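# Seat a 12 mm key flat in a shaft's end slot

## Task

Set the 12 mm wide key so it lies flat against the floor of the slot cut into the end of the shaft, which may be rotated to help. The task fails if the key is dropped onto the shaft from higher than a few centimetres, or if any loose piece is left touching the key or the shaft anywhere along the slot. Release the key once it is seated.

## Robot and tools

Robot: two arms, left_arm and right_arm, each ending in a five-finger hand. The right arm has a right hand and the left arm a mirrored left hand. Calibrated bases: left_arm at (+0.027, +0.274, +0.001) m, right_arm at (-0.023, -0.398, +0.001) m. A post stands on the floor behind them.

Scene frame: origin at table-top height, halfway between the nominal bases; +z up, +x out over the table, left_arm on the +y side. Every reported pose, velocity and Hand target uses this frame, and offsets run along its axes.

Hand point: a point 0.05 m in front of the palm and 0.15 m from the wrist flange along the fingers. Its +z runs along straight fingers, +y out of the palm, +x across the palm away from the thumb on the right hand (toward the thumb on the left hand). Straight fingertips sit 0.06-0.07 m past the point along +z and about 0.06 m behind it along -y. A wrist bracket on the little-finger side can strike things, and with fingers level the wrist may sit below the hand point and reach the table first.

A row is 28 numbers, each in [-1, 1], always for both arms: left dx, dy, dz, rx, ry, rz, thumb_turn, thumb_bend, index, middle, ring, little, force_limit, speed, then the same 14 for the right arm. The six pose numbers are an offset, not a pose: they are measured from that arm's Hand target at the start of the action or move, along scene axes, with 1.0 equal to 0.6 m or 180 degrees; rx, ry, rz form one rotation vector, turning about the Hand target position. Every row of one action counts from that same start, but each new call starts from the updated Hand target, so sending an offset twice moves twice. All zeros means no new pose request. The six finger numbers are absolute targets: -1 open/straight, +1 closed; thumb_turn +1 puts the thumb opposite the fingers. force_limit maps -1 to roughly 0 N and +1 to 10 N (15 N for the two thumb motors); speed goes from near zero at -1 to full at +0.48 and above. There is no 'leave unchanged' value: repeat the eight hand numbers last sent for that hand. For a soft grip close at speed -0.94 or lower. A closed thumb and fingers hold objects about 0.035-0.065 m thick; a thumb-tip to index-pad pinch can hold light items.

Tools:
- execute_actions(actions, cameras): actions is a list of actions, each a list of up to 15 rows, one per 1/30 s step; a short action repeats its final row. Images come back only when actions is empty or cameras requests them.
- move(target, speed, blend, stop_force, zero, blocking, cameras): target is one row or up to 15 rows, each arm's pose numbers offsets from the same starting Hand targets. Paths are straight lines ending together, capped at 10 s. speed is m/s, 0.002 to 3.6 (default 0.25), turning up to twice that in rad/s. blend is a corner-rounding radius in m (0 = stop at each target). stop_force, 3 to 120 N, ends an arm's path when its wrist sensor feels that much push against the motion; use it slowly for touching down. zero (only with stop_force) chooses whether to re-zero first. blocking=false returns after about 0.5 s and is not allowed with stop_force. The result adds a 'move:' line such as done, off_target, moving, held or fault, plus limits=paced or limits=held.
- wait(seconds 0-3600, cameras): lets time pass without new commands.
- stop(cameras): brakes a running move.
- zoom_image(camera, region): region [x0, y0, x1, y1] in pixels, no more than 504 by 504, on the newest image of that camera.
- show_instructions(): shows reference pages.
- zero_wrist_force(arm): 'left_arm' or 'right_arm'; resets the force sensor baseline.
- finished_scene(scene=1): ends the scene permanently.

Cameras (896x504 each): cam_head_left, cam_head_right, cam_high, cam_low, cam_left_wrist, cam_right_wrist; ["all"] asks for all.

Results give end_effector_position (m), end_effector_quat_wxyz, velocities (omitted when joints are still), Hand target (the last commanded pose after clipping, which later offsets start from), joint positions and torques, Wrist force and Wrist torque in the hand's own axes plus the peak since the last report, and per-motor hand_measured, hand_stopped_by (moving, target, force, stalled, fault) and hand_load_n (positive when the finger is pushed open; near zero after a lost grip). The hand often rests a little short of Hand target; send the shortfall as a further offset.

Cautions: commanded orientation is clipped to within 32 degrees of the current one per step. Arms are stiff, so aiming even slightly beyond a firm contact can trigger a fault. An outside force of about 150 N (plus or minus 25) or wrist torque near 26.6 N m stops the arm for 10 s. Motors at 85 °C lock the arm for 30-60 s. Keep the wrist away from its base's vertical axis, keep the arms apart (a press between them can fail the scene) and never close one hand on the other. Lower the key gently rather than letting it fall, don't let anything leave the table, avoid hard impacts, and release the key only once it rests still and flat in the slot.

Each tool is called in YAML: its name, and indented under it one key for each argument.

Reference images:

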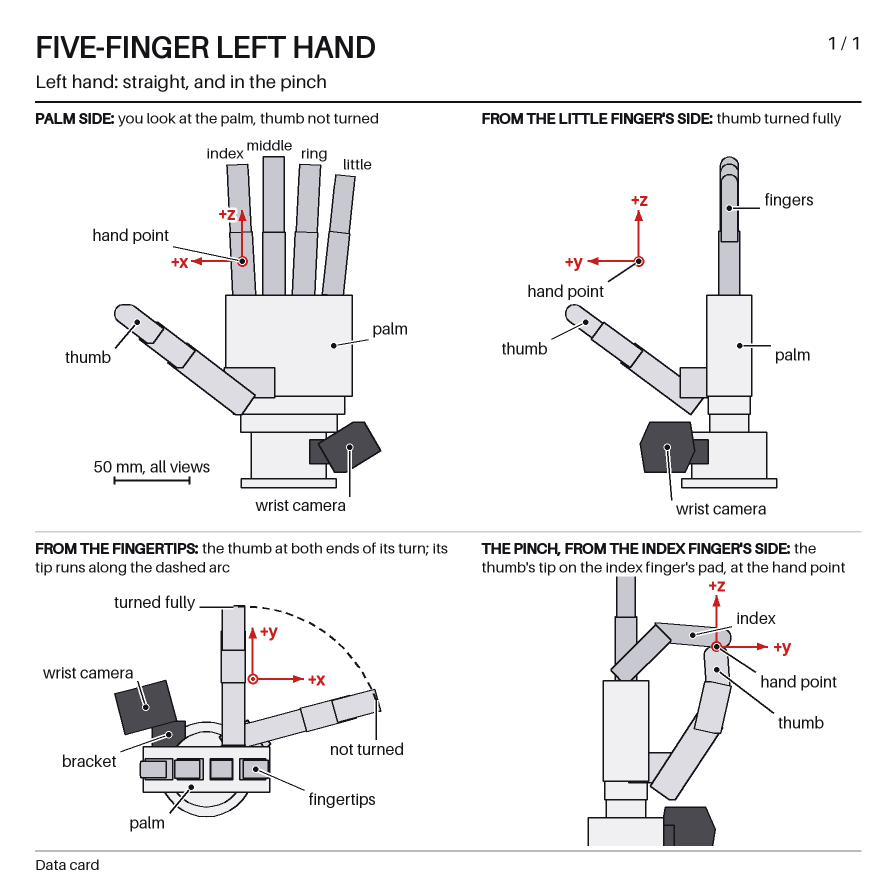

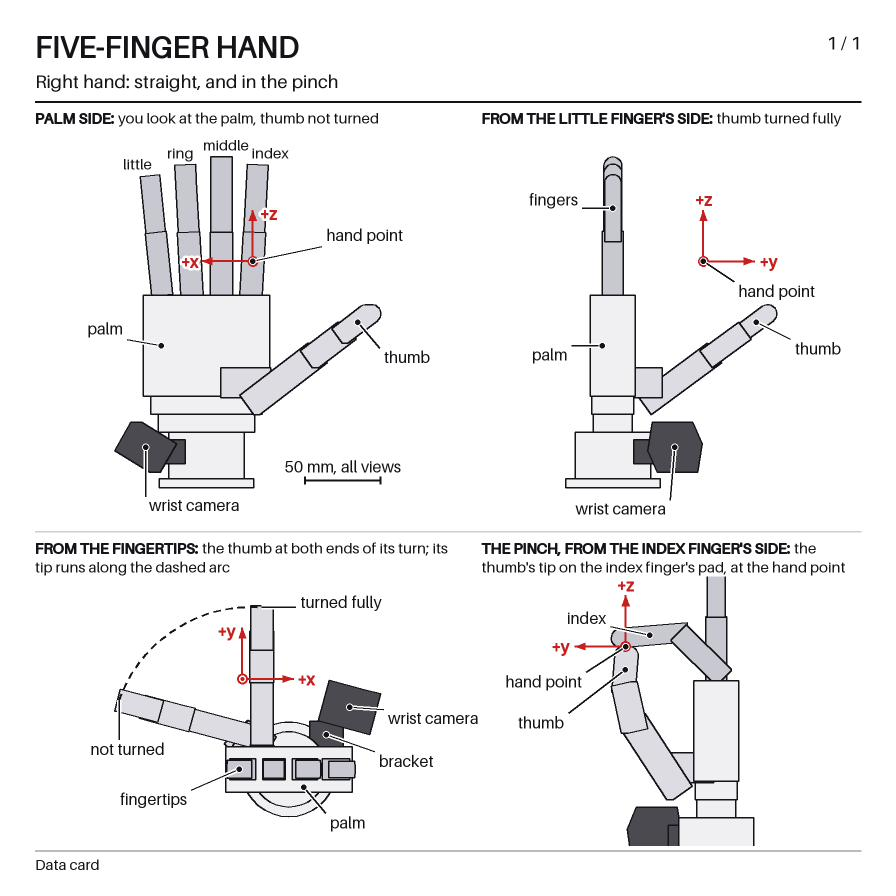

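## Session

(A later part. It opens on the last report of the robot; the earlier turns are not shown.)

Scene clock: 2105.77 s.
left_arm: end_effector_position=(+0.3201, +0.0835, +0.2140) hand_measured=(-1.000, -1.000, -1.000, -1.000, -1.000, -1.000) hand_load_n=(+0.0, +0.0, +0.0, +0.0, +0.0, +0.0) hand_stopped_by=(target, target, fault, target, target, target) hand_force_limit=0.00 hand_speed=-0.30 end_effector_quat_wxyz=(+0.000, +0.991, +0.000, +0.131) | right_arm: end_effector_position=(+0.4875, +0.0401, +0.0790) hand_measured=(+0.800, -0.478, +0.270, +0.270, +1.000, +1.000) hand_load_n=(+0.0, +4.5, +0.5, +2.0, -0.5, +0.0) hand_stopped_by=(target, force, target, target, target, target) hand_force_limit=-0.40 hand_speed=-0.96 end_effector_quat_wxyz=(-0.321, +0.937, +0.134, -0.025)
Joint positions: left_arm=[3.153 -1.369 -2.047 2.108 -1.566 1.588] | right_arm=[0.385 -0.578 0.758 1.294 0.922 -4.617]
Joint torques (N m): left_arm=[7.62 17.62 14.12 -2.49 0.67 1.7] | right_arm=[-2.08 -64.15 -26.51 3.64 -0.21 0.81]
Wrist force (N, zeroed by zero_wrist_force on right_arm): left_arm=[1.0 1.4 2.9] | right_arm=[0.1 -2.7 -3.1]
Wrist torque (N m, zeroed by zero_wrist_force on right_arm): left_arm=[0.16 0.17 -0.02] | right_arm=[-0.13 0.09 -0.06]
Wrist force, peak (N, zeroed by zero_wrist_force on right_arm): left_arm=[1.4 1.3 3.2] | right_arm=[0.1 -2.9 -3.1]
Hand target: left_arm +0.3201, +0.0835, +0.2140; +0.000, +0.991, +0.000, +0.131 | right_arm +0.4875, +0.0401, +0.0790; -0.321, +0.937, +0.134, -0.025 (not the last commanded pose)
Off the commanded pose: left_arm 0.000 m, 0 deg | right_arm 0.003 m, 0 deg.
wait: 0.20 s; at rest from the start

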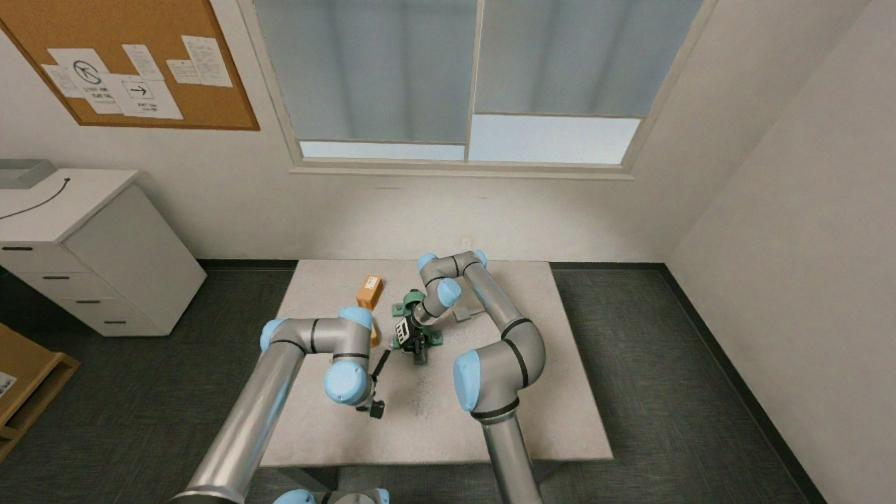

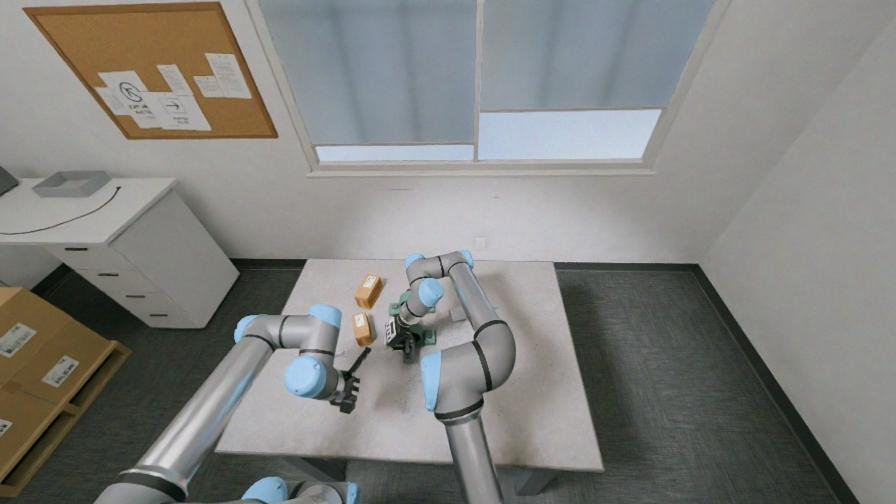

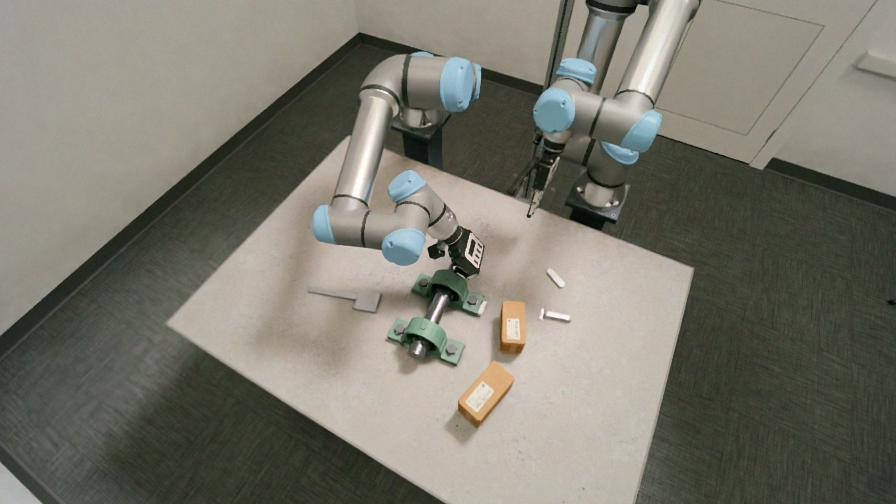

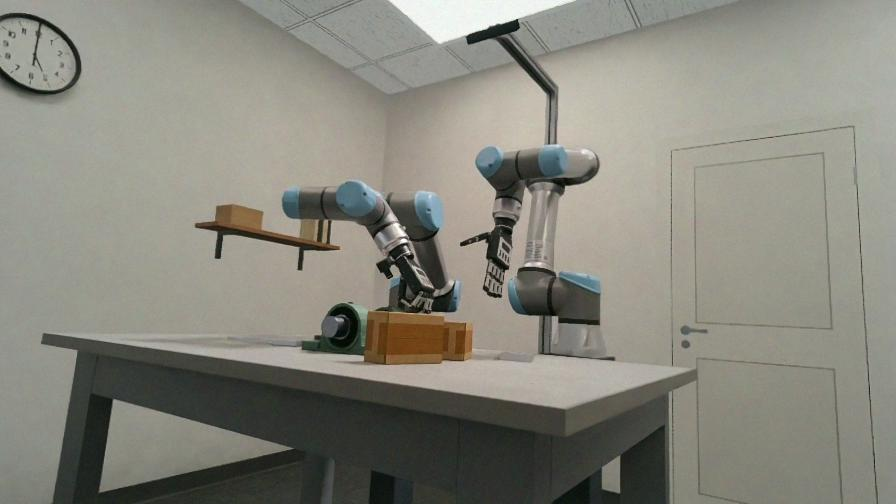

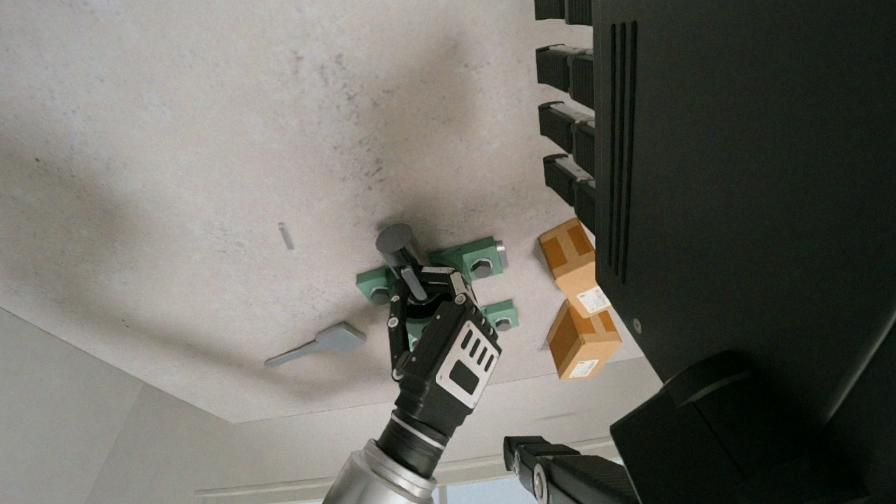

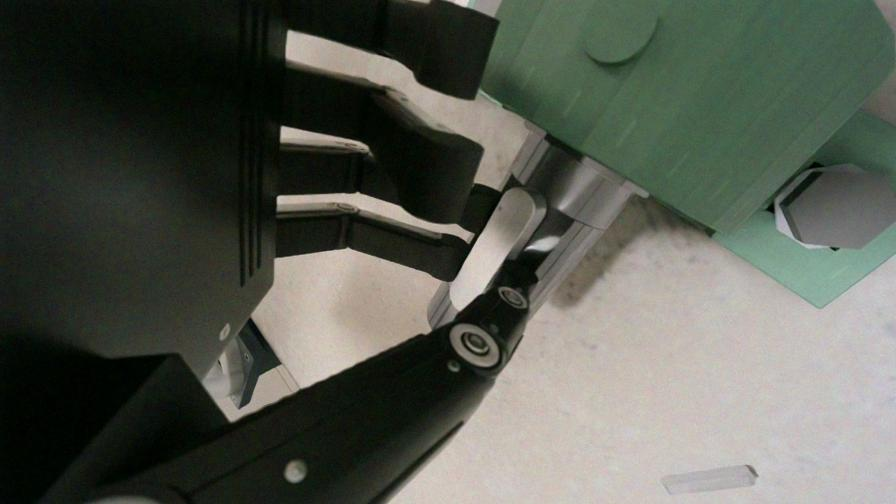

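zoom_image:
  camera: "cam_right_wrist"
  region: [515, 195, 555, 255]

zoom_image:
  camera: "cam_right_wrist"
  region: [475, 165, 535, 225]

Scaled by 8.400 from the camera's image (finer frame: 1280x720).

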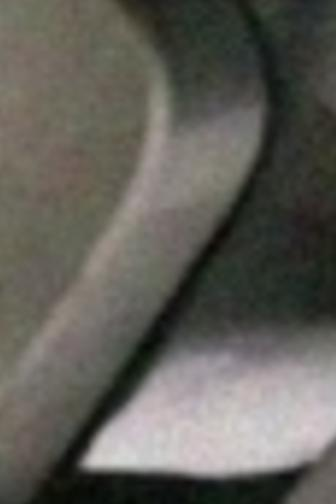

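Scaled by 8.400 from the camera's image (finer frame: 1280x720).

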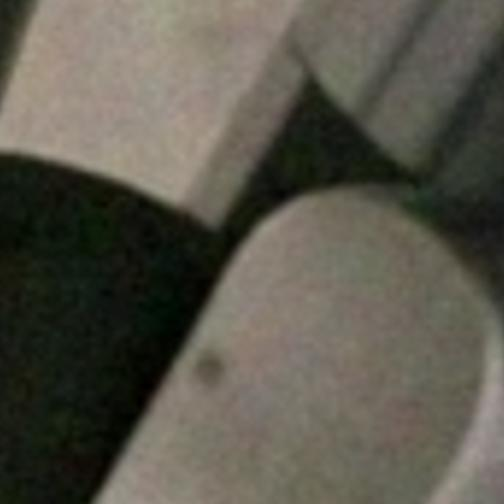

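move:
  target: [0,0,0,0,0,0,-1,-1,1,-1,-1,-1,0,-0.3, 0,0,0.0008,0,0,0,0.8,-0.15,0.27,0.27,1,1,-0.4,-0.96]
  speed: 0.005

move:
  target: [0,0,0,0,0,0,-1,-1,1,-1,-1,-1,0,-0.3, -0.00037,-0.00035,0,0,0,0.00556,0.8,-0.15,0.27,0.27,1,1,-0.4,-0.96]
  speed: 0.005
  cameras: ["cam_right_wrist"]

zoom_image:
  camera: "cam_right_wrist"
  region: [505, 180, 565, 260]

Scene clock: 2178.07 s.
left_arm: end_effector_position=(+0.3201, +0.0835, +0.2140) hand_measured=(-1.000, -1.000, -1.000, -1.000, -1.000, -1.000) hand_load_n=(+0.0, +0.0, +0.0, +0.0, +0.0, +0.0) hand_stopped_by=(target, target, fault, target, target, target) hand_force_limit=0.00 hand_speed=-0.30 end_effector_quat_wxyz=(+0.000, +0.991, +0.000, +0.131) | right_arm: end_effector_position=(+0.4875, +0.0401, +0.0794) hand_measured=(+0.800, -0.478, +0.270, +0.270, +1.000, +1.000) hand_load_n=(+0.0, +4.5, +1.0, +2.5, +0.5, +0.0) hand_stopped_by=(target, force, target, target, target, target) hand_force_limit=-0.40 hand_speed=-0.96 end_effector_quat_wxyz=(-0.321, +0.937, +0.134, -0.025)
Joint positions: left_arm=[3.153 -1.369 -2.047 2.108 -1.566 1.588] | right_arm=[0.385 -0.578 0.757 1.295 0.922 -4.617]
Joint torques (N m): left_arm=[7.67 16.4 13.09 -2.51 0.52 1.66] | right_arm=[0.95 -65.96 -27.53 4.01 0.11 0.73]
Wrist force (N, zeroed by zero_wrist_force on right_arm): left_arm=[1.0 1.4 2.7] | right_arm=[-0.3 0.2 0.4]
Wrist torque (N m, zeroed by zero_wrist_force on right_arm): left_arm=[0.17 0.17 -0.02] | right_arm=[0.01 0.06 -0.02]
Wrist force, peak (N, zeroed by zero_wrist_force on right_arm): left_arm=[0.9 1.1 3.4] | right_arm=[0.3 -2.7 -3.3]
Hand target: left_arm +0.3201, +0.0835, +0.2140; +0.000, +0.991, +0.000, +0.131 | right_arm +0.4875, +0.0401, +0.0794; -0.321, +0.937, +0.134, -0.025
Off the commanded pose: left_arm 0.000 m, 0 deg | right_arm 0.000 m, 0 deg.
move: done

Scene clock: 2180.03 s.
left_arm: end_effector_position=(+0.3201, +0.0835, +0.2140) hand_measured=(-1.000, -1.000, -1.000, -1.000, -1.000, -1.000) hand_load_n=(+0.0, +0.0, +0.0, +0.0, +0.0, +0.0) hand_stopped_by=(target, target, fault, target, target, target) hand_force_limit=0.00 hand_speed=-0.30 end_effector_quat_wxyz=(+0.000, +0.991, +0.000, +0.131) | right_arm: end_effector_position=(+0.4873, +0.0399, +0.0794) hand_measured=(+0.800, -0.478, +0.270, +0.270, +1.000, +1.000) hand_load_n=(+0.0, +4.5, +1.5, +2.5, +0.0, +0.0) hand_stopped_by=(target, force, target, target, target, target) hand_force_limit=-0.40 hand_speed=-0.96 end_effector_quat_wxyz=(-0.320, +0.936, +0.142, -0.028)
Joint positions: left_arm=[3.153 -1.369 -2.047 2.108 -1.566 1.588] | right_arm=[0.385 -0.571 0.748 1.311 0.921 -4.638]
Joint torques (N m): left_arm=[7.48 19.23 13.93 -2.39 0.63 1.83] | right_arm=[7.31 -45.96 -28.04 4.59 -2.26 -1.57]
Wrist force (N, zeroed by zero_wrist_force on right_arm): left_arm=[0.9 1.1 3.0] | right_arm=[0.8 -1.3 0.0]
Wrist torque (N m, zeroed by zero_wrist_force on right_arm): left_arm=[0.11 0.19 -0.01] | right_arm=[-0.10 0.01 0.19]
Wrist force, peak (N, zeroed by zero_wrist_force on right_arm): left_arm=[1.3 1.4 3.1] | right_arm=[1.1 -1.5 -0.4]
Hand target: left_arm +0.3201, +0.0835, +0.2140; +0.000, +0.991, +0.000, +0.131 | right_arm +0.4873, +0.0399, +0.0794; -0.320, +0.936, +0.142, -0.028
Off the commanded pose: left_arm 0.000 m, 0 deg | right_arm 0.000 m, 0 deg.
move: done

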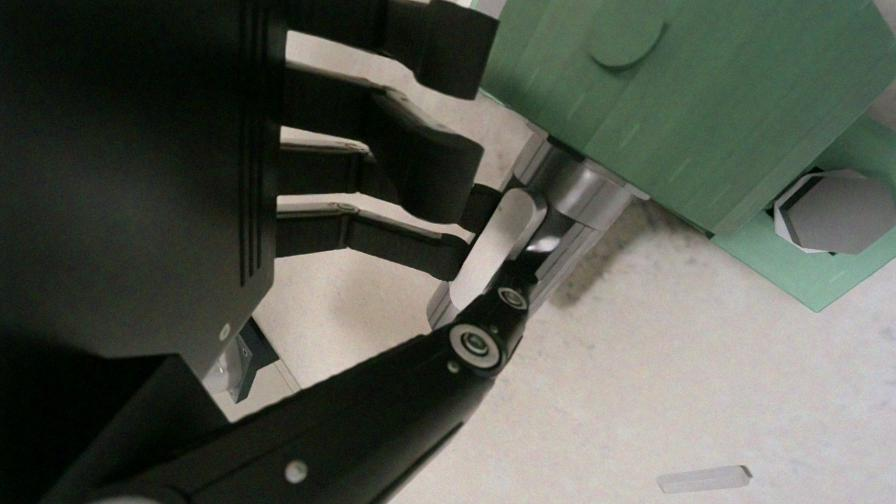

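Scaled by 6.300 from the camera's image (finer frame: 1280x720).

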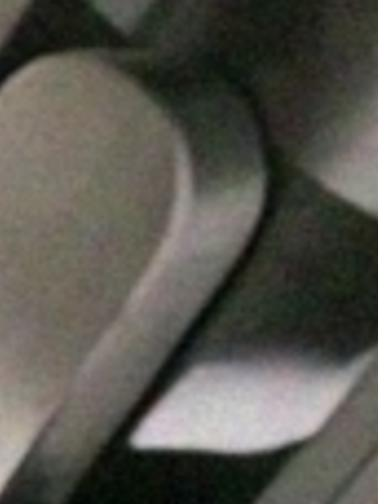

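move:
  target: [0,0,0,0,0,0,-1,-1,1,-1,-1,-1,0,-0.3, 0.00037,0.00035,0,0,0,-0.00556,0.8,-0.15,0.27,0.27,1,1,-0.4,-0.96]
  speed: 0.005

move:
  target: [0,0,0,0,0,0,-1,-1,1,-1,-1,-1,0,-0.3, 0.00037,0.00035,0,0,0,-0.00556,0.8,-0.15,0.27,0.27,1,1,-0.4,-0.96]
  speed: 0.005
  cameras: ["cam_right_wrist"]

zoom_image:
  camera: "cam_right_wrist"
  region: [505, 180, 565, 260]

Scene clock: 2185.57 s.
left_arm: end_effector_position=(+0.3201, +0.0835, +0.2140) hand_measured=(-1.000, -1.000, -1.000, -1.000, -1.000, -1.000) hand_load_n=(+0.0, +0.0, +0.0, +0.0, +0.0, +0.0) hand_stopped_by=(target, target, fault, target, target, target) hand_force_limit=0.00 hand_speed=-0.30 end_effector_quat_wxyz=(+0.000, +0.991, +0.000, +0.131) | right_arm: end_effector_position=(+0.4875, +0.0401, +0.0794) hand_measured=(+0.800, -0.478, +0.270, +0.270, +1.000, +1.000) hand_load_n=(+0.0, +4.5, +1.0, +3.0, +0.0, +0.0) hand_stopped_by=(target, force, target, target, target, target) hand_force_limit=-0.40 hand_speed=-0.96 end_effector_quat_wxyz=(-0.321, +0.937, +0.134, -0.025)
Joint positions: left_arm=[3.153 -1.369 -2.047 2.108 -1.566 1.588] | right_arm=[0.385 -0.578 0.757 1.295 0.922 -4.617]
Joint torques (N m): left_arm=[7.09 17.34 14.88 -2.41 0.57 1.61] | right_arm=[-7.53 -65.98 -8.78 0.88 0.57 1.49]
Wrist force (N, zeroed by zero_wrist_force on right_arm): left_arm=[1.2 1.1 3.0] | right_arm=[-0.2 -0.1 0.1]
Wrist torque (N m, zeroed by zero_wrist_force on right_arm): left_arm=[0.12 0.14 0.00] | right_arm=[0.01 0.04 -0.01]
Wrist force, peak (N, zeroed by zero_wrist_force on right_arm): left_arm=[1.1 1.4 3.3] | right_arm=[1.4 -1.6 0.0]
Hand target: left_arm +0.3201, +0.0835, +0.2140; +0.000, +0.991, +0.000, +0.131 | right_arm +0.4875, +0.0401, +0.0794; -0.321, +0.937, +0.134, -0.025
Off the commanded pose: left_arm 0.000 m, 0 deg | right_arm 0.000 m, 0 deg.
move: done

Scene clock: 2187.53 s.
left_arm: end_effector_position=(+0.3201, +0.0835, +0.2140) hand_measured=(-1.000, -1.000, -1.000, -1.000, -1.000, -1.000) hand_load_n=(+0.0, +0.0, +0.0, +0.0, +0.0, +0.0) hand_stopped_by=(target, target, fault, target, target, target) hand_force_limit=0.00 hand_speed=-0.30 end_effector_quat_wxyz=(+0.000, +0.991, +0.000, +0.131) | right_arm: end_effector_position=(+0.4877, +0.0403, +0.0794) hand_measured=(+0.800, -0.478, +0.270, +0.270, +1.000, +1.000) hand_load_n=(+0.0, +4.5, +0.5, +3.0, +0.0, +0.0) hand_stopped_by=(target, force, target, target, target, target) hand_force_limit=-0.40 hand_speed=-0.96 end_effector_quat_wxyz=(-0.321, +0.939, +0.126, -0.022)
Joint positions: left_arm=[3.153 -1.369 -2.047 2.108 -1.566 1.588] | right_arm=[0.385 -0.584 0.766 1.28 0.924 -4.596]
Joint torques (N m): left_arm=[7.55 16.71 13.96 -2.36 0.36 1.76] | right_arm=[-7.07 -65.02 -8.63 1.2 0.44 1.34]
Wrist force (N, zeroed by zero_wrist_force on right_arm): left_arm=[1.2 1.3 2.9] | right_arm=[-1.1 -0.5 0.4]
Wrist torque (N m, zeroed by zero_wrist_force on right_arm): left_arm=[0.15 0.15 0.00] | right_arm=[-0.09 0.10 -0.05]
Wrist force, peak (N, zeroed by zero_wrist_force on right_arm): left_arm=[1.0 1.3 3.2] | right_arm=[-1.1 -0.5 0.4]
Hand target: left_arm +0.3201, +0.0835, +0.2140; +0.000, +0.991, +0.000, +0.131 | right_arm +0.4877, +0.0403, +0.0794; -0.321, +0.939, +0.126, -0.022
Off the commanded pose: left_arm 0.000 m, 0 deg | right_arm 0.000 m, 0 deg.
move: done

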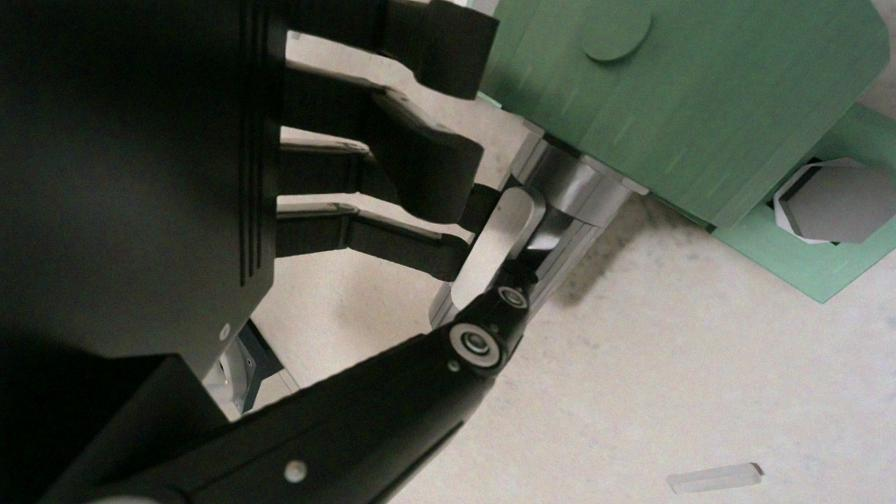

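Scaled by 6.300 from the camera's image (finer frame: 1280x720).

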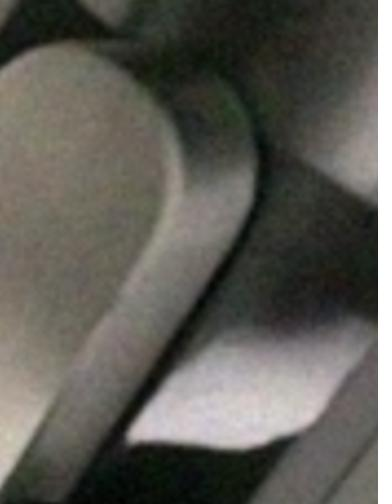

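move:
  target: [0,0,0,0,0,0,-1,-1,1,-1,-1,-1,0,-0.3, 0.00037,0.00035,0,0,0,-0.00556,0.8,-0.15,0.27,0.27,1,1,-0.4,-0.96]
  speed: 0.005
  cameras: ["cam_right_wrist"]

zoom_image:
  camera: "cam_right_wrist"
  region: [505, 180, 565, 260]

Scene clock: 2199.03 s.
left_arm: end_effector_position=(+0.3201, +0.0835, +0.2140) hand_measured=(-1.000, -1.000, -1.000, -1.000, -1.000, -1.000) hand_load_n=(+0.0, +0.0, +0.0, +0.0, +0.0, +0.0) hand_stopped_by=(target, target, fault, target, target, target) hand_force_limit=0.00 hand_speed=-0.30 end_effector_quat_wxyz=(+0.000, +0.991, +0.000, +0.131) | right_arm: end_effector_position=(+0.4879, +0.0405, +0.0794) hand_measured=(+0.800, -0.478, +0.270, +0.270, +1.000, +1.000) hand_load_n=(+0.0, +5.0, +0.0, +3.5, +0.0, +0.0) hand_stopped_by=(target, force, target, target, target, target) hand_force_limit=-0.40 hand_speed=-0.96 end_effector_quat_wxyz=(-0.321, +0.940, +0.117, -0.019)
Joint positions: left_arm=[3.153 -1.369 -2.047 2.108 -1.566 1.588] | right_arm=[0.385 -0.591 0.775 1.264 0.926 -4.574]
Joint torques (N m): left_arm=[6.53 18.34 14.07 -2.34 0.65 1.89] | right_arm=[-6.2 -66.9 -8.98 0.83 0.27 1.26]
Wrist force (N, zeroed by zero_wrist_force on right_arm): left_arm=[0.9 1.3 2.9] | right_arm=[-1.2 0.2 0.4]
Wrist torque (N m, zeroed by zero_wrist_force on right_arm): left_arm=[0.14 0.19 -0.02] | right_arm=[0.02 0.10 -0.02]
Wrist force, peak (N, zeroed by zero_wrist_force on right_arm): left_arm=[1.0 1.3 3.2] | right_arm=[-1.6 0.1 0.5]
Hand target: left_arm +0.3201, +0.0835, +0.2140; +0.000, +0.991, +0.000, +0.131 | right_arm +0.4879, +0.0405, +0.0794; -0.321, +0.940, +0.117, -0.019
Off the commanded pose: left_arm 0.000 m, 0 deg | right_arm 0.000 m, 0 deg.
move: done

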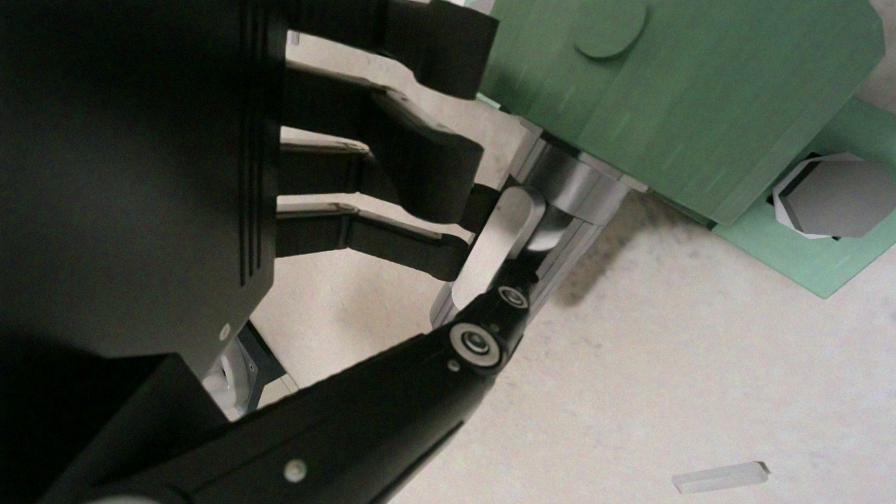

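Scaled by 6.300 from the camera's image (finer frame: 1280x720).

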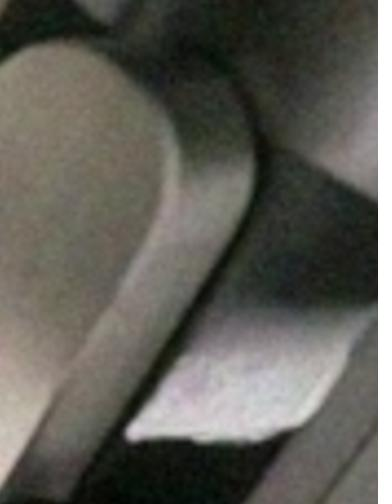

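move:
  target: [0,0,0,0,0,0,-1,-1,1,-1,-1,-1,0,-0.3, -0.00055,-0.00052,0,0,0,0.00833,0.8,-0.15,0.27,0.27,1,1,-0.4,-0.96]
  speed: 0.005

move:
  target: [0,0,0,0,0,0,-1,-1,1,-1,-1,-1,0,-0.3, 0,0.00117,0,0,0,0,0.8,-0.15,0.27,0.27,1,1,-0.4,-0.96]
  speed: 0.004

move:
  target: [0,0,0,0,0,0,-1,-1,1,-1,-1,-1,0,-0.3, 0,-0.00233,0,0,0,0,0.8,-0.15,0.27,0.27,1,1,-0.4,-0.96]
  speed: 0.004

move:
  target: [0,0,0,0,0,0,-1,-1,1,-1,-1,-1,0,-0.3, 0.00117,0.00117,0,0,0,0,0.8,-0.15,0.27,0.27,1,1,-0.4,-0.96]
  speed: 0.004

move:
  target: [0,0,0,0,0,0,-1,-1,1,-1,-1,-1,0,-0.3, -0.00233,0,0,0,0,0,0.8,-0.15,0.27,0.27,1,1,-0.4,-0.96]
  speed: 0.004

Scene clock: 2209.27 s.
left_arm: end_effector_position=(+0.3201, +0.0835, +0.2140) hand_measured=(-1.000, -1.000, -1.000, -1.000, -1.000, -1.000) hand_load_n=(+0.0, +0.0, +0.0, +0.0, +0.0, +0.0) hand_stopped_by=(target, target, fault, target, target, target) hand_force_limit=0.00 hand_speed=-0.30 end_effector_quat_wxyz=(+0.000, +0.991, +0.000, +0.131) | right_arm: end_effector_position=(+0.4876, +0.0402, +0.0794) hand_measured=(+0.800, -0.478, +0.270, +0.270, +1.000, +1.000) hand_load_n=(+0.0, +4.5, +0.0, +3.0, +0.0, +0.0) hand_stopped_by=(target, force, target, target, target, target) hand_force_limit=-0.40 hand_speed=-0.96 end_effector_quat_wxyz=(-0.321, +0.938, +0.129, -0.024) end_effector_velocity=(+0.000, +0.000, -0.001) end_effector_angular_velocity=(+0.000, +0.001, +0.003)
Joint positions: left_arm=[3.153 -1.369 -2.047 2.108 -1.566 1.588] | right_arm=[0.385 -0.581 0.762 1.287 0.923 -4.606]
Joint velocities: left_arm=[within noise] | right_arm=[-0.001 0.003 -0.002 0.003 -0.001 -0.005]
Joint torques (N m): left_arm=[6.52 16.38 15.03 -2.23 0.37 1.73] | right_arm=[6.19 -46.47 -27.74 4.09 -2.55 -1.55]
Wrist force (N, zeroed by zero_wrist_force on right_arm): left_arm=[1.2 1.2 3.0] | right_arm=[-0.3 0.7 -0.4]
Wrist torque (N m, zeroed by zero_wrist_force on right_arm): left_arm=[0.13 0.15 -0.01] | right_arm=[0.04 0.09 0.19]
Wrist force, peak (N, zeroed by zero_wrist_force on right_arm): left_arm=[1.4 1.2 3.3] | right_arm=[-1.4 0.0 0.7]
Hand target: left_arm +0.3201, +0.0835, +0.2140; +0.000, +0.991, +0.000, +0.131 | right_arm +0.4876, +0.0402, +0.0794; -0.321, +0.938, +0.130, -0.024
Off the commanded pose: left_arm 0.000 m, 0 deg | right_arm 0.000 m, 0 deg.
move: done

Scene clock: 2209.77 s.
left_arm: end_effector_position=(+0.3201, +0.0835, +0.2140) hand_measured=(-1.000, -1.000, -1.000, -1.000, -1.000, -1.000) hand_load_n=(+0.0, +0.0, +0.0, +0.5, +0.0, +0.0) hand_stopped_by=(target, target, fault, target, target, target) hand_force_limit=0.00 hand_speed=-0.30 end_effector_quat_wxyz=(+0.000, +0.991, +0.000, +0.131) | right_arm: end_effector_position=(+0.4876, +0.0409, +0.0794) hand_measured=(+0.800, -0.478, +0.270, +0.270, +1.000, +1.000) hand_load_n=(+0.0, +6.0, +0.0, +1.5, +0.0, +0.0) hand_stopped_by=(target, force, target, target, target, target) hand_force_limit=-0.40 hand_speed=-0.96 end_effector_quat_wxyz=(-0.321, +0.938, +0.130, -0.024)
Joint positions: left_arm=[3.153 -1.369 -2.047 2.108 -1.566 1.588] | right_arm=[0.386 -0.58 0.759 1.288 0.923 -4.605]
Joint torques (N m): left_arm=[6.98 16.75 14.34 -2.54 0.41 2.07] | right_arm=[9.52 -44.53 -26.72 3.76 -0.37 1.4]
Wrist force (N, zeroed by zero_wrist_force on right_arm): left_arm=[1.1 1.1 2.9] | right_arm=[-0.4 3.8 -3.6]
Wrist torque (N m, zeroed by zero_wrist_force on right_arm): left_arm=[0.12 0.17 0.00] | right_arm=[0.24 0.16 0.02]
Wrist force, peak (N, zeroed by zero_wrist_force on right_arm): left_arm=[1.0 1.3 3.2] | right_arm=[-0.4 3.8 -3.6]
Hand target: left_arm +0.3201, +0.0835, +0.2140; +0.000, +0.991, +0.000, +0.131 | right_arm +0.4876, +0.0409, +0.0794; -0.321, +0.938, +0.130, -0.024
Off the commanded pose: left_arm 0.000 m, 0 deg | right_arm 0.000 m, 0 deg.
move: done

Scene clock: 2210.33 s.
left_arm: end_effector_position=(+0.3201, +0.0835, +0.2140) hand_measured=(-1.000, -1.000, -1.000, -1.000, -1.000, -1.000) hand_load_n=(+0.0, +0.0, +0.0, +0.0, +0.0, +0.0) hand_stopped_by=(target, target, fault, target, target, target) hand_force_limit=0.00 hand_speed=-0.30 end_effector_quat_wxyz=(+0.000, +0.991, +0.000, +0.131) | right_arm: end_effector_position=(+0.4876, +0.0396, +0.0794) hand_measured=(+0.800, -0.478, +0.270, +0.270, +1.000, +1.000) hand_load_n=(+0.0, +3.5, +2.0, +3.0, +0.0, +0.0) hand_stopped_by=(target, force, target, target, target, target) hand_force_limit=-0.40 hand_speed=-0.96 end_effector_quat_wxyz=(-0.321, +0.938, +0.130, -0.024)
Joint positions: left_arm=[3.153 -1.369 -2.047 2.108 -1.566 1.588] | right_arm=[0.384 -0.582 0.764 1.287 0.923 -4.607]
Joint torques (N m): left_arm=[7.61 16.28 15.34 -2.26 0.34 1.76] | right_arm=[-5.22 -65.78 -6.66 1.55 -1.88 -1.92]
Wrist force (N, zeroed by zero_wrist_force on right_arm): left_arm=[1.0 1.1 2.9] | right_arm=[1.9 -3.2 0.5]
Wrist torque (N m, zeroed by zero_wrist_force on right_arm): left_arm=[0.11 0.18 -0.01] | right_arm=[-0.20 -0.08 0.20]
Wrist force, peak (N, zeroed by zero_wrist_force on right_arm): left_arm=[1.3 1.1 3.1] | right_arm=[0.0 3.8 -3.5]
Hand target: left_arm +0.3201, +0.0835, +0.2140; +0.000, +0.991, +0.000, +0.131 | right_arm +0.4876, +0.0395, +0.0794; -0.321, +0.938, +0.130, -0.024
Off the commanded pose: left_arm 0.000 m, 0 deg | right_arm 0.000 m, 0 deg.
move: done

Scene clock: 2210.90 s.
left_arm: end_effector_position=(+0.3201, +0.0835, +0.2140) hand_measured=(-1.000, -1.000, -1.000, -1.000, -1.000, -1.000) hand_load_n=(+0.0, +0.0, +0.0, +0.0, +0.0, +0.0) hand_stopped_by=(target, target, fault, target, target, target) hand_force_limit=0.00 hand_speed=-0.30 end_effector_quat_wxyz=(+0.000, +0.991, +0.000, +0.131) | right_arm: end_effector_position=(+0.4883, +0.0402, +0.0794) hand_measured=(+0.800, -0.478, +0.270, +0.270, +1.000, +1.000) hand_load_n=(+0.0, +4.0, +1.0, +3.0, +0.0, +0.0) hand_stopped_by=(target, force, target, target, target, target) hand_force_limit=-0.40 hand_speed=-0.96 end_effector_quat_wxyz=(-0.321, +0.938, +0.130, -0.024)
Joint positions: left_arm=[3.153 -1.369 -2.047 2.108 -1.566 1.588] | right_arm=[0.385 -0.579 0.758 1.289 0.923 -4.607]
Joint torques (N m): left_arm=[6.64 15.69 15.34 -2.29 0.36 1.52] | right_arm=[8.15 -45.27 -28.41 4.09 -0.05 1.29]
Wrist force (N, zeroed by zero_wrist_force on right_arm): left_arm=[1.1 1.2 2.9] | right_arm=[-0.5 -0.1 -0.2]
Wrist torque (N m, zeroed by zero_wrist_force on right_arm): left_arm=[0.12 0.17 -0.02] | right_arm=[-0.01 0.07 0.07]
Wrist force, peak (N, zeroed by zero_wrist_force on right_arm): left_arm=[1.1 1.2 3.1] | right_arm=[2.0 -3.7 0.6]
Hand target: left_arm +0.3201, +0.0835, +0.2140; +0.000, +0.991, +0.000, +0.131 | right_arm +0.4883, +0.0402, +0.0794; -0.321, +0.938, +0.130, -0.024
Off the commanded pose: left_arm 0.000 m, 0 deg | right_arm 0.000 m, 0 deg.
move: done

Scene clock: 2211.53 s.
left_arm: end_effector_position=(+0.3201, +0.0835, +0.2140) hand_measured=(-1.000, -1.000, -1.000, -1.000, -1.000, -1.000) hand_load_n=(-0.5, +0.0, +0.0, +0.0, +0.0, +0.0) hand_stopped_by=(target, target, fault, target, target, target) hand_force_limit=0.00 hand_speed=-0.30 end_effector_quat_wxyz=(+0.000, +0.991, +0.000, +0.131) | right_arm: end_effector_position=(+0.4870, +0.0402, +0.0794) hand_measured=(+0.800, -0.478, +0.270, +0.270, +1.000, +1.000) hand_load_n=(+0.0, +4.0, +1.0, +3.0, +0.0, +0.0) hand_stopped_by=(target, force, target, target, target, target) hand_force_limit=-0.40 hand_speed=-0.96 end_effector_quat_wxyz=(-0.321, +0.938, +0.130, -0.024)
Joint positions: left_arm=[3.153 -1.369 -2.047 2.108 -1.566 1.588] | right_arm=[0.385 -0.583 0.765 1.285 0.923 -4.606]
Joint torques (N m): left_arm=[6.89 16.98 14.9 -2.15 0.61 1.59] | right_arm=[7.09 -65.35 -7.53 1.23 0.27 1.37]
Wrist force (N, zeroed by zero_wrist_force on right_arm): left_arm=[1.0 1.2 2.9] | right_arm=[0.2 0.4 -0.2]
Wrist torque (N m, zeroed by zero_wrist_force on right_arm): left_arm=[0.13 0.18 -0.01] | right_arm=[0.03 0.02 0.00]
Wrist force, peak (N, zeroed by zero_wrist_force on right_arm): left_arm=[1.1 1.4 3.1] | right_arm=[0.6 -0.3 0.0]
Hand target: left_arm +0.3201, +0.0835, +0.2140; +0.000, +0.991, +0.000, +0.131 | right_arm +0.4869, +0.0402, +0.0794; -0.321, +0.938, +0.130, -0.024
Off the commanded pose: left_arm 0.000 m, 0 deg | right_arm 0.000 m, 0 deg.
move: done

move:
  target: [0,0,0,0,0,0,-1,-1,1,-1,-1,-1,0,-0.3, -0.00583,0,0,0,0,0,0.8,-0.15,0.27,0.27,1,1,-0.4,-0.96]
  speed: 0.003
  stop_force: 3

Scene clock: 2231.87 s.
left_arm: end_effector_position=(+0.3201, +0.0835, +0.2140) hand_measured=(-1.000, -1.000, -1.000, -1.000, -1.000, -1.000) hand_load_n=(+0.0, +0.0, +0.0, +0.0, -0.5, -0.5) hand_stopped_by=(target, target, fault, target, target, target) hand_force_limit=0.00 hand_speed=-0.30 end_effector_quat_wxyz=(+0.000, +0.991, +0.000, +0.131) | right_arm: end_effector_position=(+0.4848, +0.0402, +0.0794) hand_measured=(+0.800, -0.478, +0.270, +0.270, +1.000, +1.000) hand_load_n=(-1.0, +5.0, +0.0, +3.0, +0.0, +0.0) hand_stopped_by=(target, force, target, target, target, target) hand_force_limit=-0.40 hand_speed=-0.96 end_effector_quat_wxyz=(-0.321, +0.938, +0.130, -0.024)
Joint positions: left_arm=[3.153 -1.369 -2.047 2.108 -1.566 1.588] | right_arm=[0.387 -0.589 0.777 1.279 0.923 -4.604]
Joint torques (N m): left_arm=[6.31 17.35 13.93 -2.24 0.39 1.67] | right_arm=[-4.62 -45.51 -26.62 4.38 -0.54 -0.41]
Wrist force (N, zeroed by zero_wrist_force on right_arm): left_arm=[1.1 1.1 3.0] | right_arm=[1.6 0.7 -1.4]
Wrist torque (N m, zeroed by zero_wrist_force on right_arm): left_arm=[0.11 0.16 -0.01] | right_arm=[0.04 0.02 -0.04]
Wrist force, peak (N, zeroed by zero_wrist_force on right_arm): left_arm=[1.0 1.3 3.3] | right_arm=[3.5 1.0 -1.1]
Hand target: left_arm +0.3201, +0.0835, +0.2140; +0.000, +0.991, +0.000, +0.131 | right_arm +0.4848, +0.0402, +0.0794; -0.321, +0.938, +0.130, -0.024 (not the last commanded pose)
Off the commanded pose: left_arm 0.000 m, 0 deg | right_arm 0.001 m, 0 deg.
move: contact (right_arm)

move:
  target: [0,0,0,0,0,0,-1,-1,1,-1,-1,-1,0,-0.3, 0.00167,0,0,0,0,0,0.8,-0.15,0.27,0.27,1,1,-0.4,-0.96]
  speed: 0.004
  cameras: ["cam_right_wrist","cam_left_wrist"]

zoom_image:
  camera: "cam_right_wrist"
  region: [505, 180, 565, 260]

zoom_image:
  camera: "cam_left_wrist"
  region: [370, 220, 430, 280]

move:
  target: [0,0,0,0,0,0,-1,-1,1,-1,-1,-1,0,-0.3, 0,0,-0.006,0,0,0,0.8,-0.15,0.27,0.27,1,1,-0.4,-0.96]
  speed: 0.003
  stop_force: 4

Scene clock: 2237.40 s.
left_arm: end_effector_position=(+0.3201, +0.0835, +0.2140) hand_measured=(-1.000, -1.000, -1.000, -1.000, -1.000, -1.000) hand_load_n=(+0.0, +0.0, +0.0, +0.0, +0.0, +0.0) hand_stopped_by=(target, target, fault, target, target, target) hand_force_limit=0.00 hand_speed=-0.30 end_effector_quat_wxyz=(+0.000, +0.991, +0.000, +0.131) | right_arm: end_effector_position=(+0.4857, +0.0402, +0.0794) hand_measured=(+0.800, -0.478, +0.270, +0.270, +1.000, +1.000) hand_load_n=(+0.0, +4.0, +0.0, +3.5, +0.0, +0.0) hand_stopped_by=(target, force, target, target, target, target) hand_force_limit=-0.40 hand_speed=-0.96 end_effector_quat_wxyz=(-0.321, +0.938, +0.130, -0.024)
Joint positions: left_arm=[3.153 -1.369 -2.047 2.108 -1.566 1.588] | right_arm=[0.386 -0.587 0.772 1.281 0.923 -4.605]
Joint torques (N m): left_arm=[5.7 16.54 13.9 -2.23 0.53 1.67] | right_arm=[-5.67 -45.37 -28.42 4.12 -2.6 -1.53]
Wrist force (N, zeroed by zero_wrist_force on right_arm): left_arm=[1.0 1.2 3.1] | right_arm=[-0.5 0.3 -0.1]
Wrist torque (N m, zeroed by zero_wrist_force on right_arm): left_arm=[0.12 0.17 -0.02] | right_arm=[-0.01 0.05 0.10]
Wrist force, peak (N, zeroed by zero_wrist_force on right_arm): left_arm=[1.5 1.1 3.0] | right_arm=[2.1 0.7 -1.3]
Hand target: left_arm +0.3201, +0.0835, +0.2140; +0.000, +0.991, +0.000, +0.131 | right_arm +0.4858, +0.0402, +0.0794; -0.321, +0.938, +0.130, -0.024
Off the commanded pose: left_arm 0.000 m, 0 deg | right_arm 0.000 m, 0 deg.
move: done
Images, in order (width x height): cam_left_wrist 896x504, cam_right_wrist 896x504.

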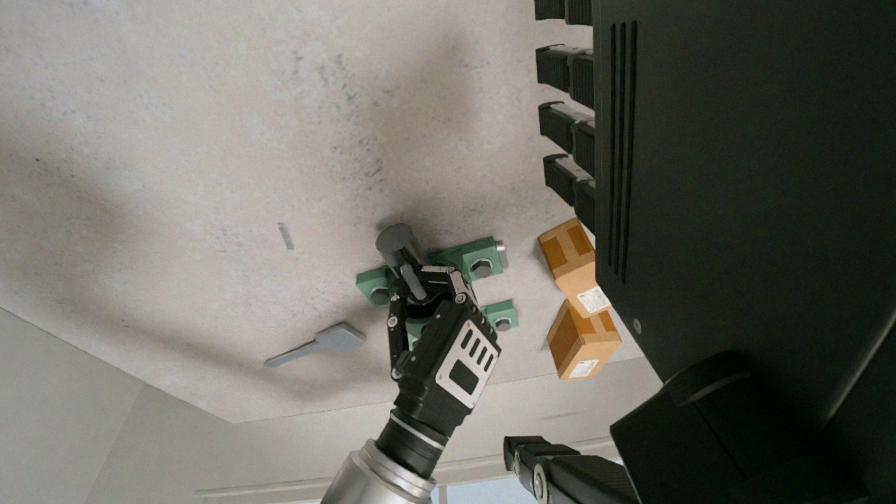

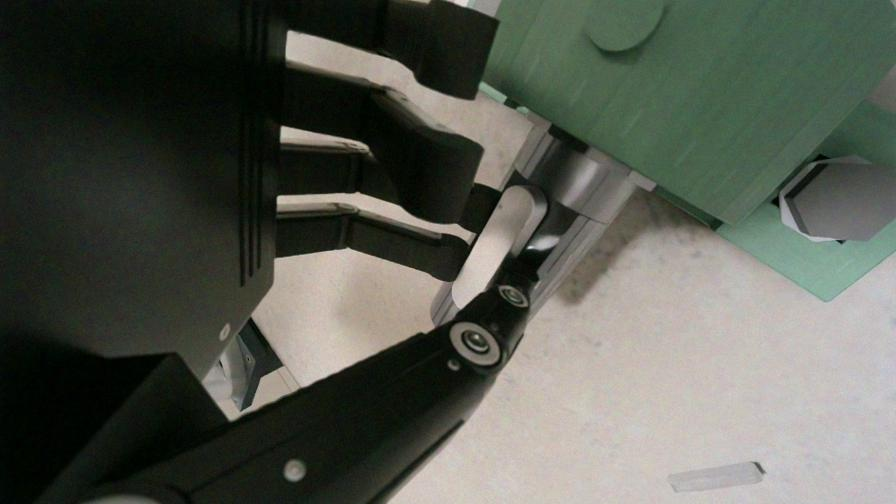

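Scaled by 6.300 from the camera's image (finer frame: 1280x720).

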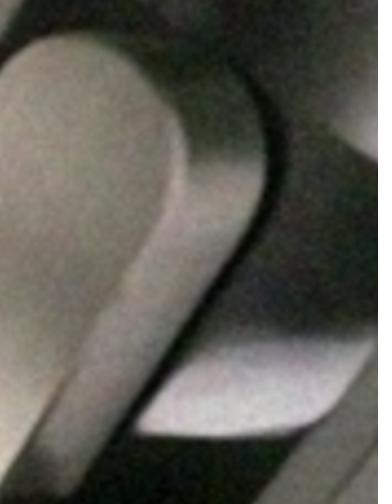

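Scaled by 8.400 from the camera's image (finer frame: 1280x720).

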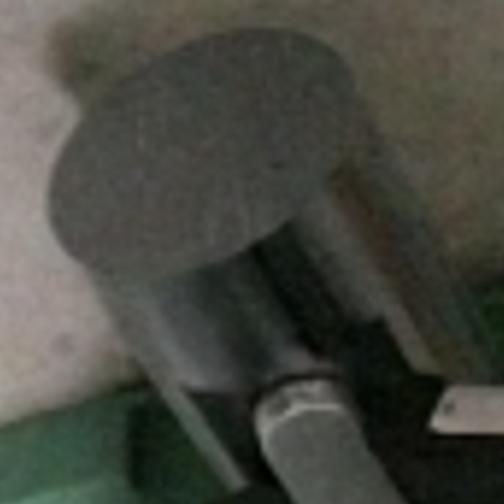

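Scene clock: 2238.83 s.
left_arm: end_effector_position=(+0.3201, +0.0835, +0.2140) hand_measured=(-1.000, -1.000, -1.000, -1.000, -1.000, -1.000) hand_load_n=(+0.0, +0.0, +0.0, +0.0, +0.0, +0.0) hand_stopped_by=(target, target, fault, target, target, target) hand_force_limit=0.00 hand_speed=-0.30 end_effector_quat_wxyz=(+0.000, +0.991, +0.000, +0.131) | right_arm: end_effector_position=(+0.4858, +0.0402, +0.0789) hand_measured=(+0.800, -0.478, +0.270, +0.270, +1.000, +1.000) hand_load_n=(+0.0, +4.5, +0.0, +2.5, +0.0, +0.5) hand_stopped_by=(target, force, target, target, target, target) hand_force_limit=-0.40 hand_speed=-0.96 end_effector_quat_wxyz=(-0.321, +0.938, +0.130, -0.024)
Joint positions: left_arm=[3.153 -1.369 -2.047 2.108 -1.566 1.588] | right_arm=[0.386 -0.586 0.772 1.28 0.923 -4.605]
Joint torques (N m): left_arm=[5.56 16.34 15.26 -2.24 0.36 1.65] | right_arm=[-6.23 -62.58 -27.34 3.5 -1.32 -1.73]
Wrist force (N, zeroed by zero_wrist_force on right_arm): left_arm=[1.1 1.0 2.7] | right_arm=[-0.6 -2.6 -3.2]
Wrist torque (N m, zeroed by zero_wrist_force on right_arm): left_arm=[0.12 0.15 0.01] | right_arm=[-0.15 0.13 0.05]
Wrist force, peak (N, zeroed by zero_wrist_force on right_arm): left_arm=[1.0 1.1 3.4] | right_arm=[0.0 -3.8 -3.9]
Hand target: left_arm +0.3201, +0.0835, +0.2140; +0.000, +0.991, +0.000, +0.131 | right_arm +0.4858, +0.0402, +0.0789; -0.321, +0.938, +0.130, -0.024 (not the last commanded pose)
Off the commanded pose: left_arm 0.000 m, 0 deg | right_arm 0.003 m, 0 deg.
move: contact (right_arm)

move:
  target: [0,0,0,0,0,0,-1,-1,1,-1,-1,-1,0,-0.3, 0,0,0.00333,0,0,0,0.8,-0.15,0.27,0.27,1,1,-0.4,-0.96]
  speed: 0.005
  cameras: ["cam_right_wrist","cam_left_wrist"]

zoom_image:
  camera: "cam_right_wrist"
  region: [505, 180, 565, 260]

zoom_image:
  camera: "cam_left_wrist"
  region: [370, 220, 430, 280]

move:
  target: [0,0,0,0,0,0,-1,-1,1,-1,-1,-1,0,-0.3, 0,0.00117,0,0,0,0,0.8,-0.15,0.27,0.27,1,1,-0.4,-0.96]
  speed: 0.004

Scene clock: 2250.37 s.
left_arm: end_effector_position=(+0.3201, +0.0835, +0.2140) hand_measured=(-1.000, -1.000, -1.000, -1.000, -1.000, -1.000) hand_load_n=(+0.0, +0.0, +0.0, +0.0, +0.0, +0.0) hand_stopped_by=(target, target, fault, target, target, target) hand_force_limit=0.00 hand_speed=-0.30 end_effector_quat_wxyz=(+0.000, +0.991, +0.000, +0.131) | right_arm: end_effector_position=(+0.4858, +0.0402, +0.0808) hand_measured=(+0.800, -0.478, +0.270, +0.270, +1.000, +1.000) hand_load_n=(+0.0, +4.5, +0.0, +3.5, +0.5, +0.0) hand_stopped_by=(target, force, target, target, target, target) hand_force_limit=-0.40 hand_speed=-0.96 end_effector_quat_wxyz=(-0.321, +0.938, +0.130, -0.024)
Joint positions: left_arm=[3.153 -1.369 -2.047 2.108 -1.566 1.588] | right_arm=[0.386 -0.587 0.77 1.284 0.923 -4.605]
Joint torques (N m): left_arm=[6.52 16.11 15.36 -2.09 0.29 1.68] | right_arm=[-5.13 -64.76 -27.3 4.41 0.11 -1.19]
Wrist force (N, zeroed by zero_wrist_force on right_arm): left_arm=[1.0 1.0 3.0] | right_arm=[-0.6 0.3 0.0]
Wrist torque (N m, zeroed by zero_wrist_force on right_arm): left_arm=[0.09 0.18 -0.01] | right_arm=[-0.03 0.07 0.09]
Wrist force, peak (N, zeroed by zero_wrist_force on right_arm): left_arm=[1.2 1.3 3.2] | right_arm=[-0.5 -2.5 -3.2]
Hand target: left_arm +0.3201, +0.0835, +0.2140; +0.000, +0.991, +0.000, +0.131 | right_arm +0.4858, +0.0402, +0.0809; -0.321, +0.938, +0.130, -0.024
Off the commanded pose: left_arm 0.000 m, 0 deg | right_arm 0.000 m, 0 deg.
move: done
Images, in order (width x height): cam_left_wrist 896x504, cam_right_wrist 896x504.

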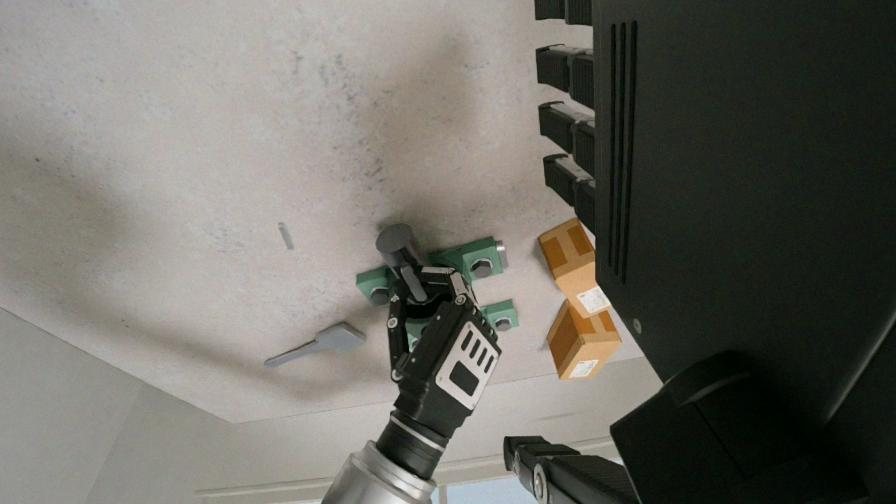

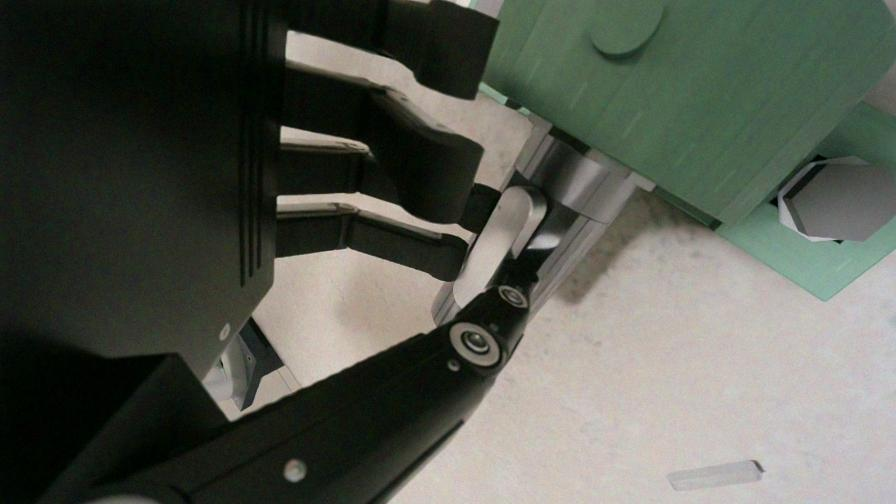

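Scaled by 6.300 from the camera's image (finer frame: 1280x720).

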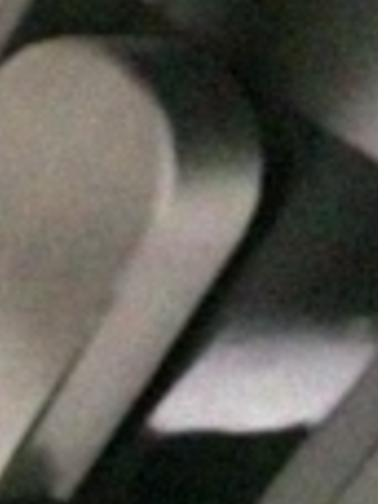

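Scaled by 8.400 from the camera's image (finer frame: 1280x720).

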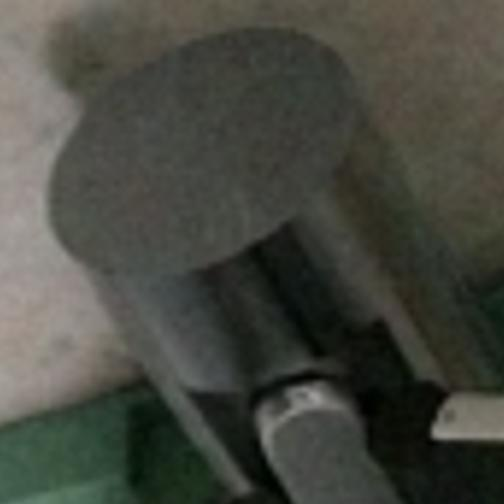

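Scene clock: 2250.87 s.
left_arm: end_effector_position=(+0.3201, +0.0835, +0.2140) hand_measured=(-1.000, -1.000, -1.000, -1.000, -1.000, -1.000) hand_load_n=(+0.0, +0.0, +0.0, +0.0, +0.0, +0.0) hand_stopped_by=(target, target, fault, target, target, target) hand_force_limit=0.00 hand_speed=-0.30 end_effector_quat_wxyz=(+0.000, +0.991, +0.000, +0.131) | right_arm: end_effector_position=(+0.4859, +0.0409, +0.0809) hand_measured=(+0.800, -0.478, +0.270, +0.270, +1.000, +1.000) hand_load_n=(-0.5, +4.5, +0.0, +3.5, +0.0, +0.5) hand_stopped_by=(target, force, target, target, target, target) hand_force_limit=-0.40 hand_speed=-0.96 end_effector_quat_wxyz=(-0.321, +0.938, +0.130, -0.024)
Joint positions: left_arm=[3.153 -1.369 -2.047 2.108 -1.566 1.588] | right_arm=[0.387 -0.586 0.767 1.285 0.923 -4.604]
Joint torques (N m): left_arm=[6.86 16.55 15.71 -2.14 0.43 1.55] | right_arm=[7.08 -45.67 -26.69 4.12 0.31 1.65]
Wrist force (N, zeroed by zero_wrist_force on right_arm): left_arm=[1.2 1.1 2.9] | right_arm=[0.2 1.2 -0.8]
Wrist torque (N m, zeroed by zero_wrist_force on right_arm): left_arm=[0.12 0.15 0.00] | right_arm=[0.09 0.01 0.01]
Wrist force, peak (N, zeroed by zero_wrist_force on right_arm): left_arm=[1.2 1.4 3.2] | right_arm=[0.2 1.2 -0.8]
Hand target: left_arm +0.3201, +0.0835, +0.2140; +0.000, +0.991, +0.000, +0.131 | right_arm +0.4858, +0.0409, +0.0809; -0.321, +0.938, +0.130, -0.024
Off the commanded pose: left_arm 0.000 m, 0 deg | right_arm 0.000 m, 0 deg.
move: done


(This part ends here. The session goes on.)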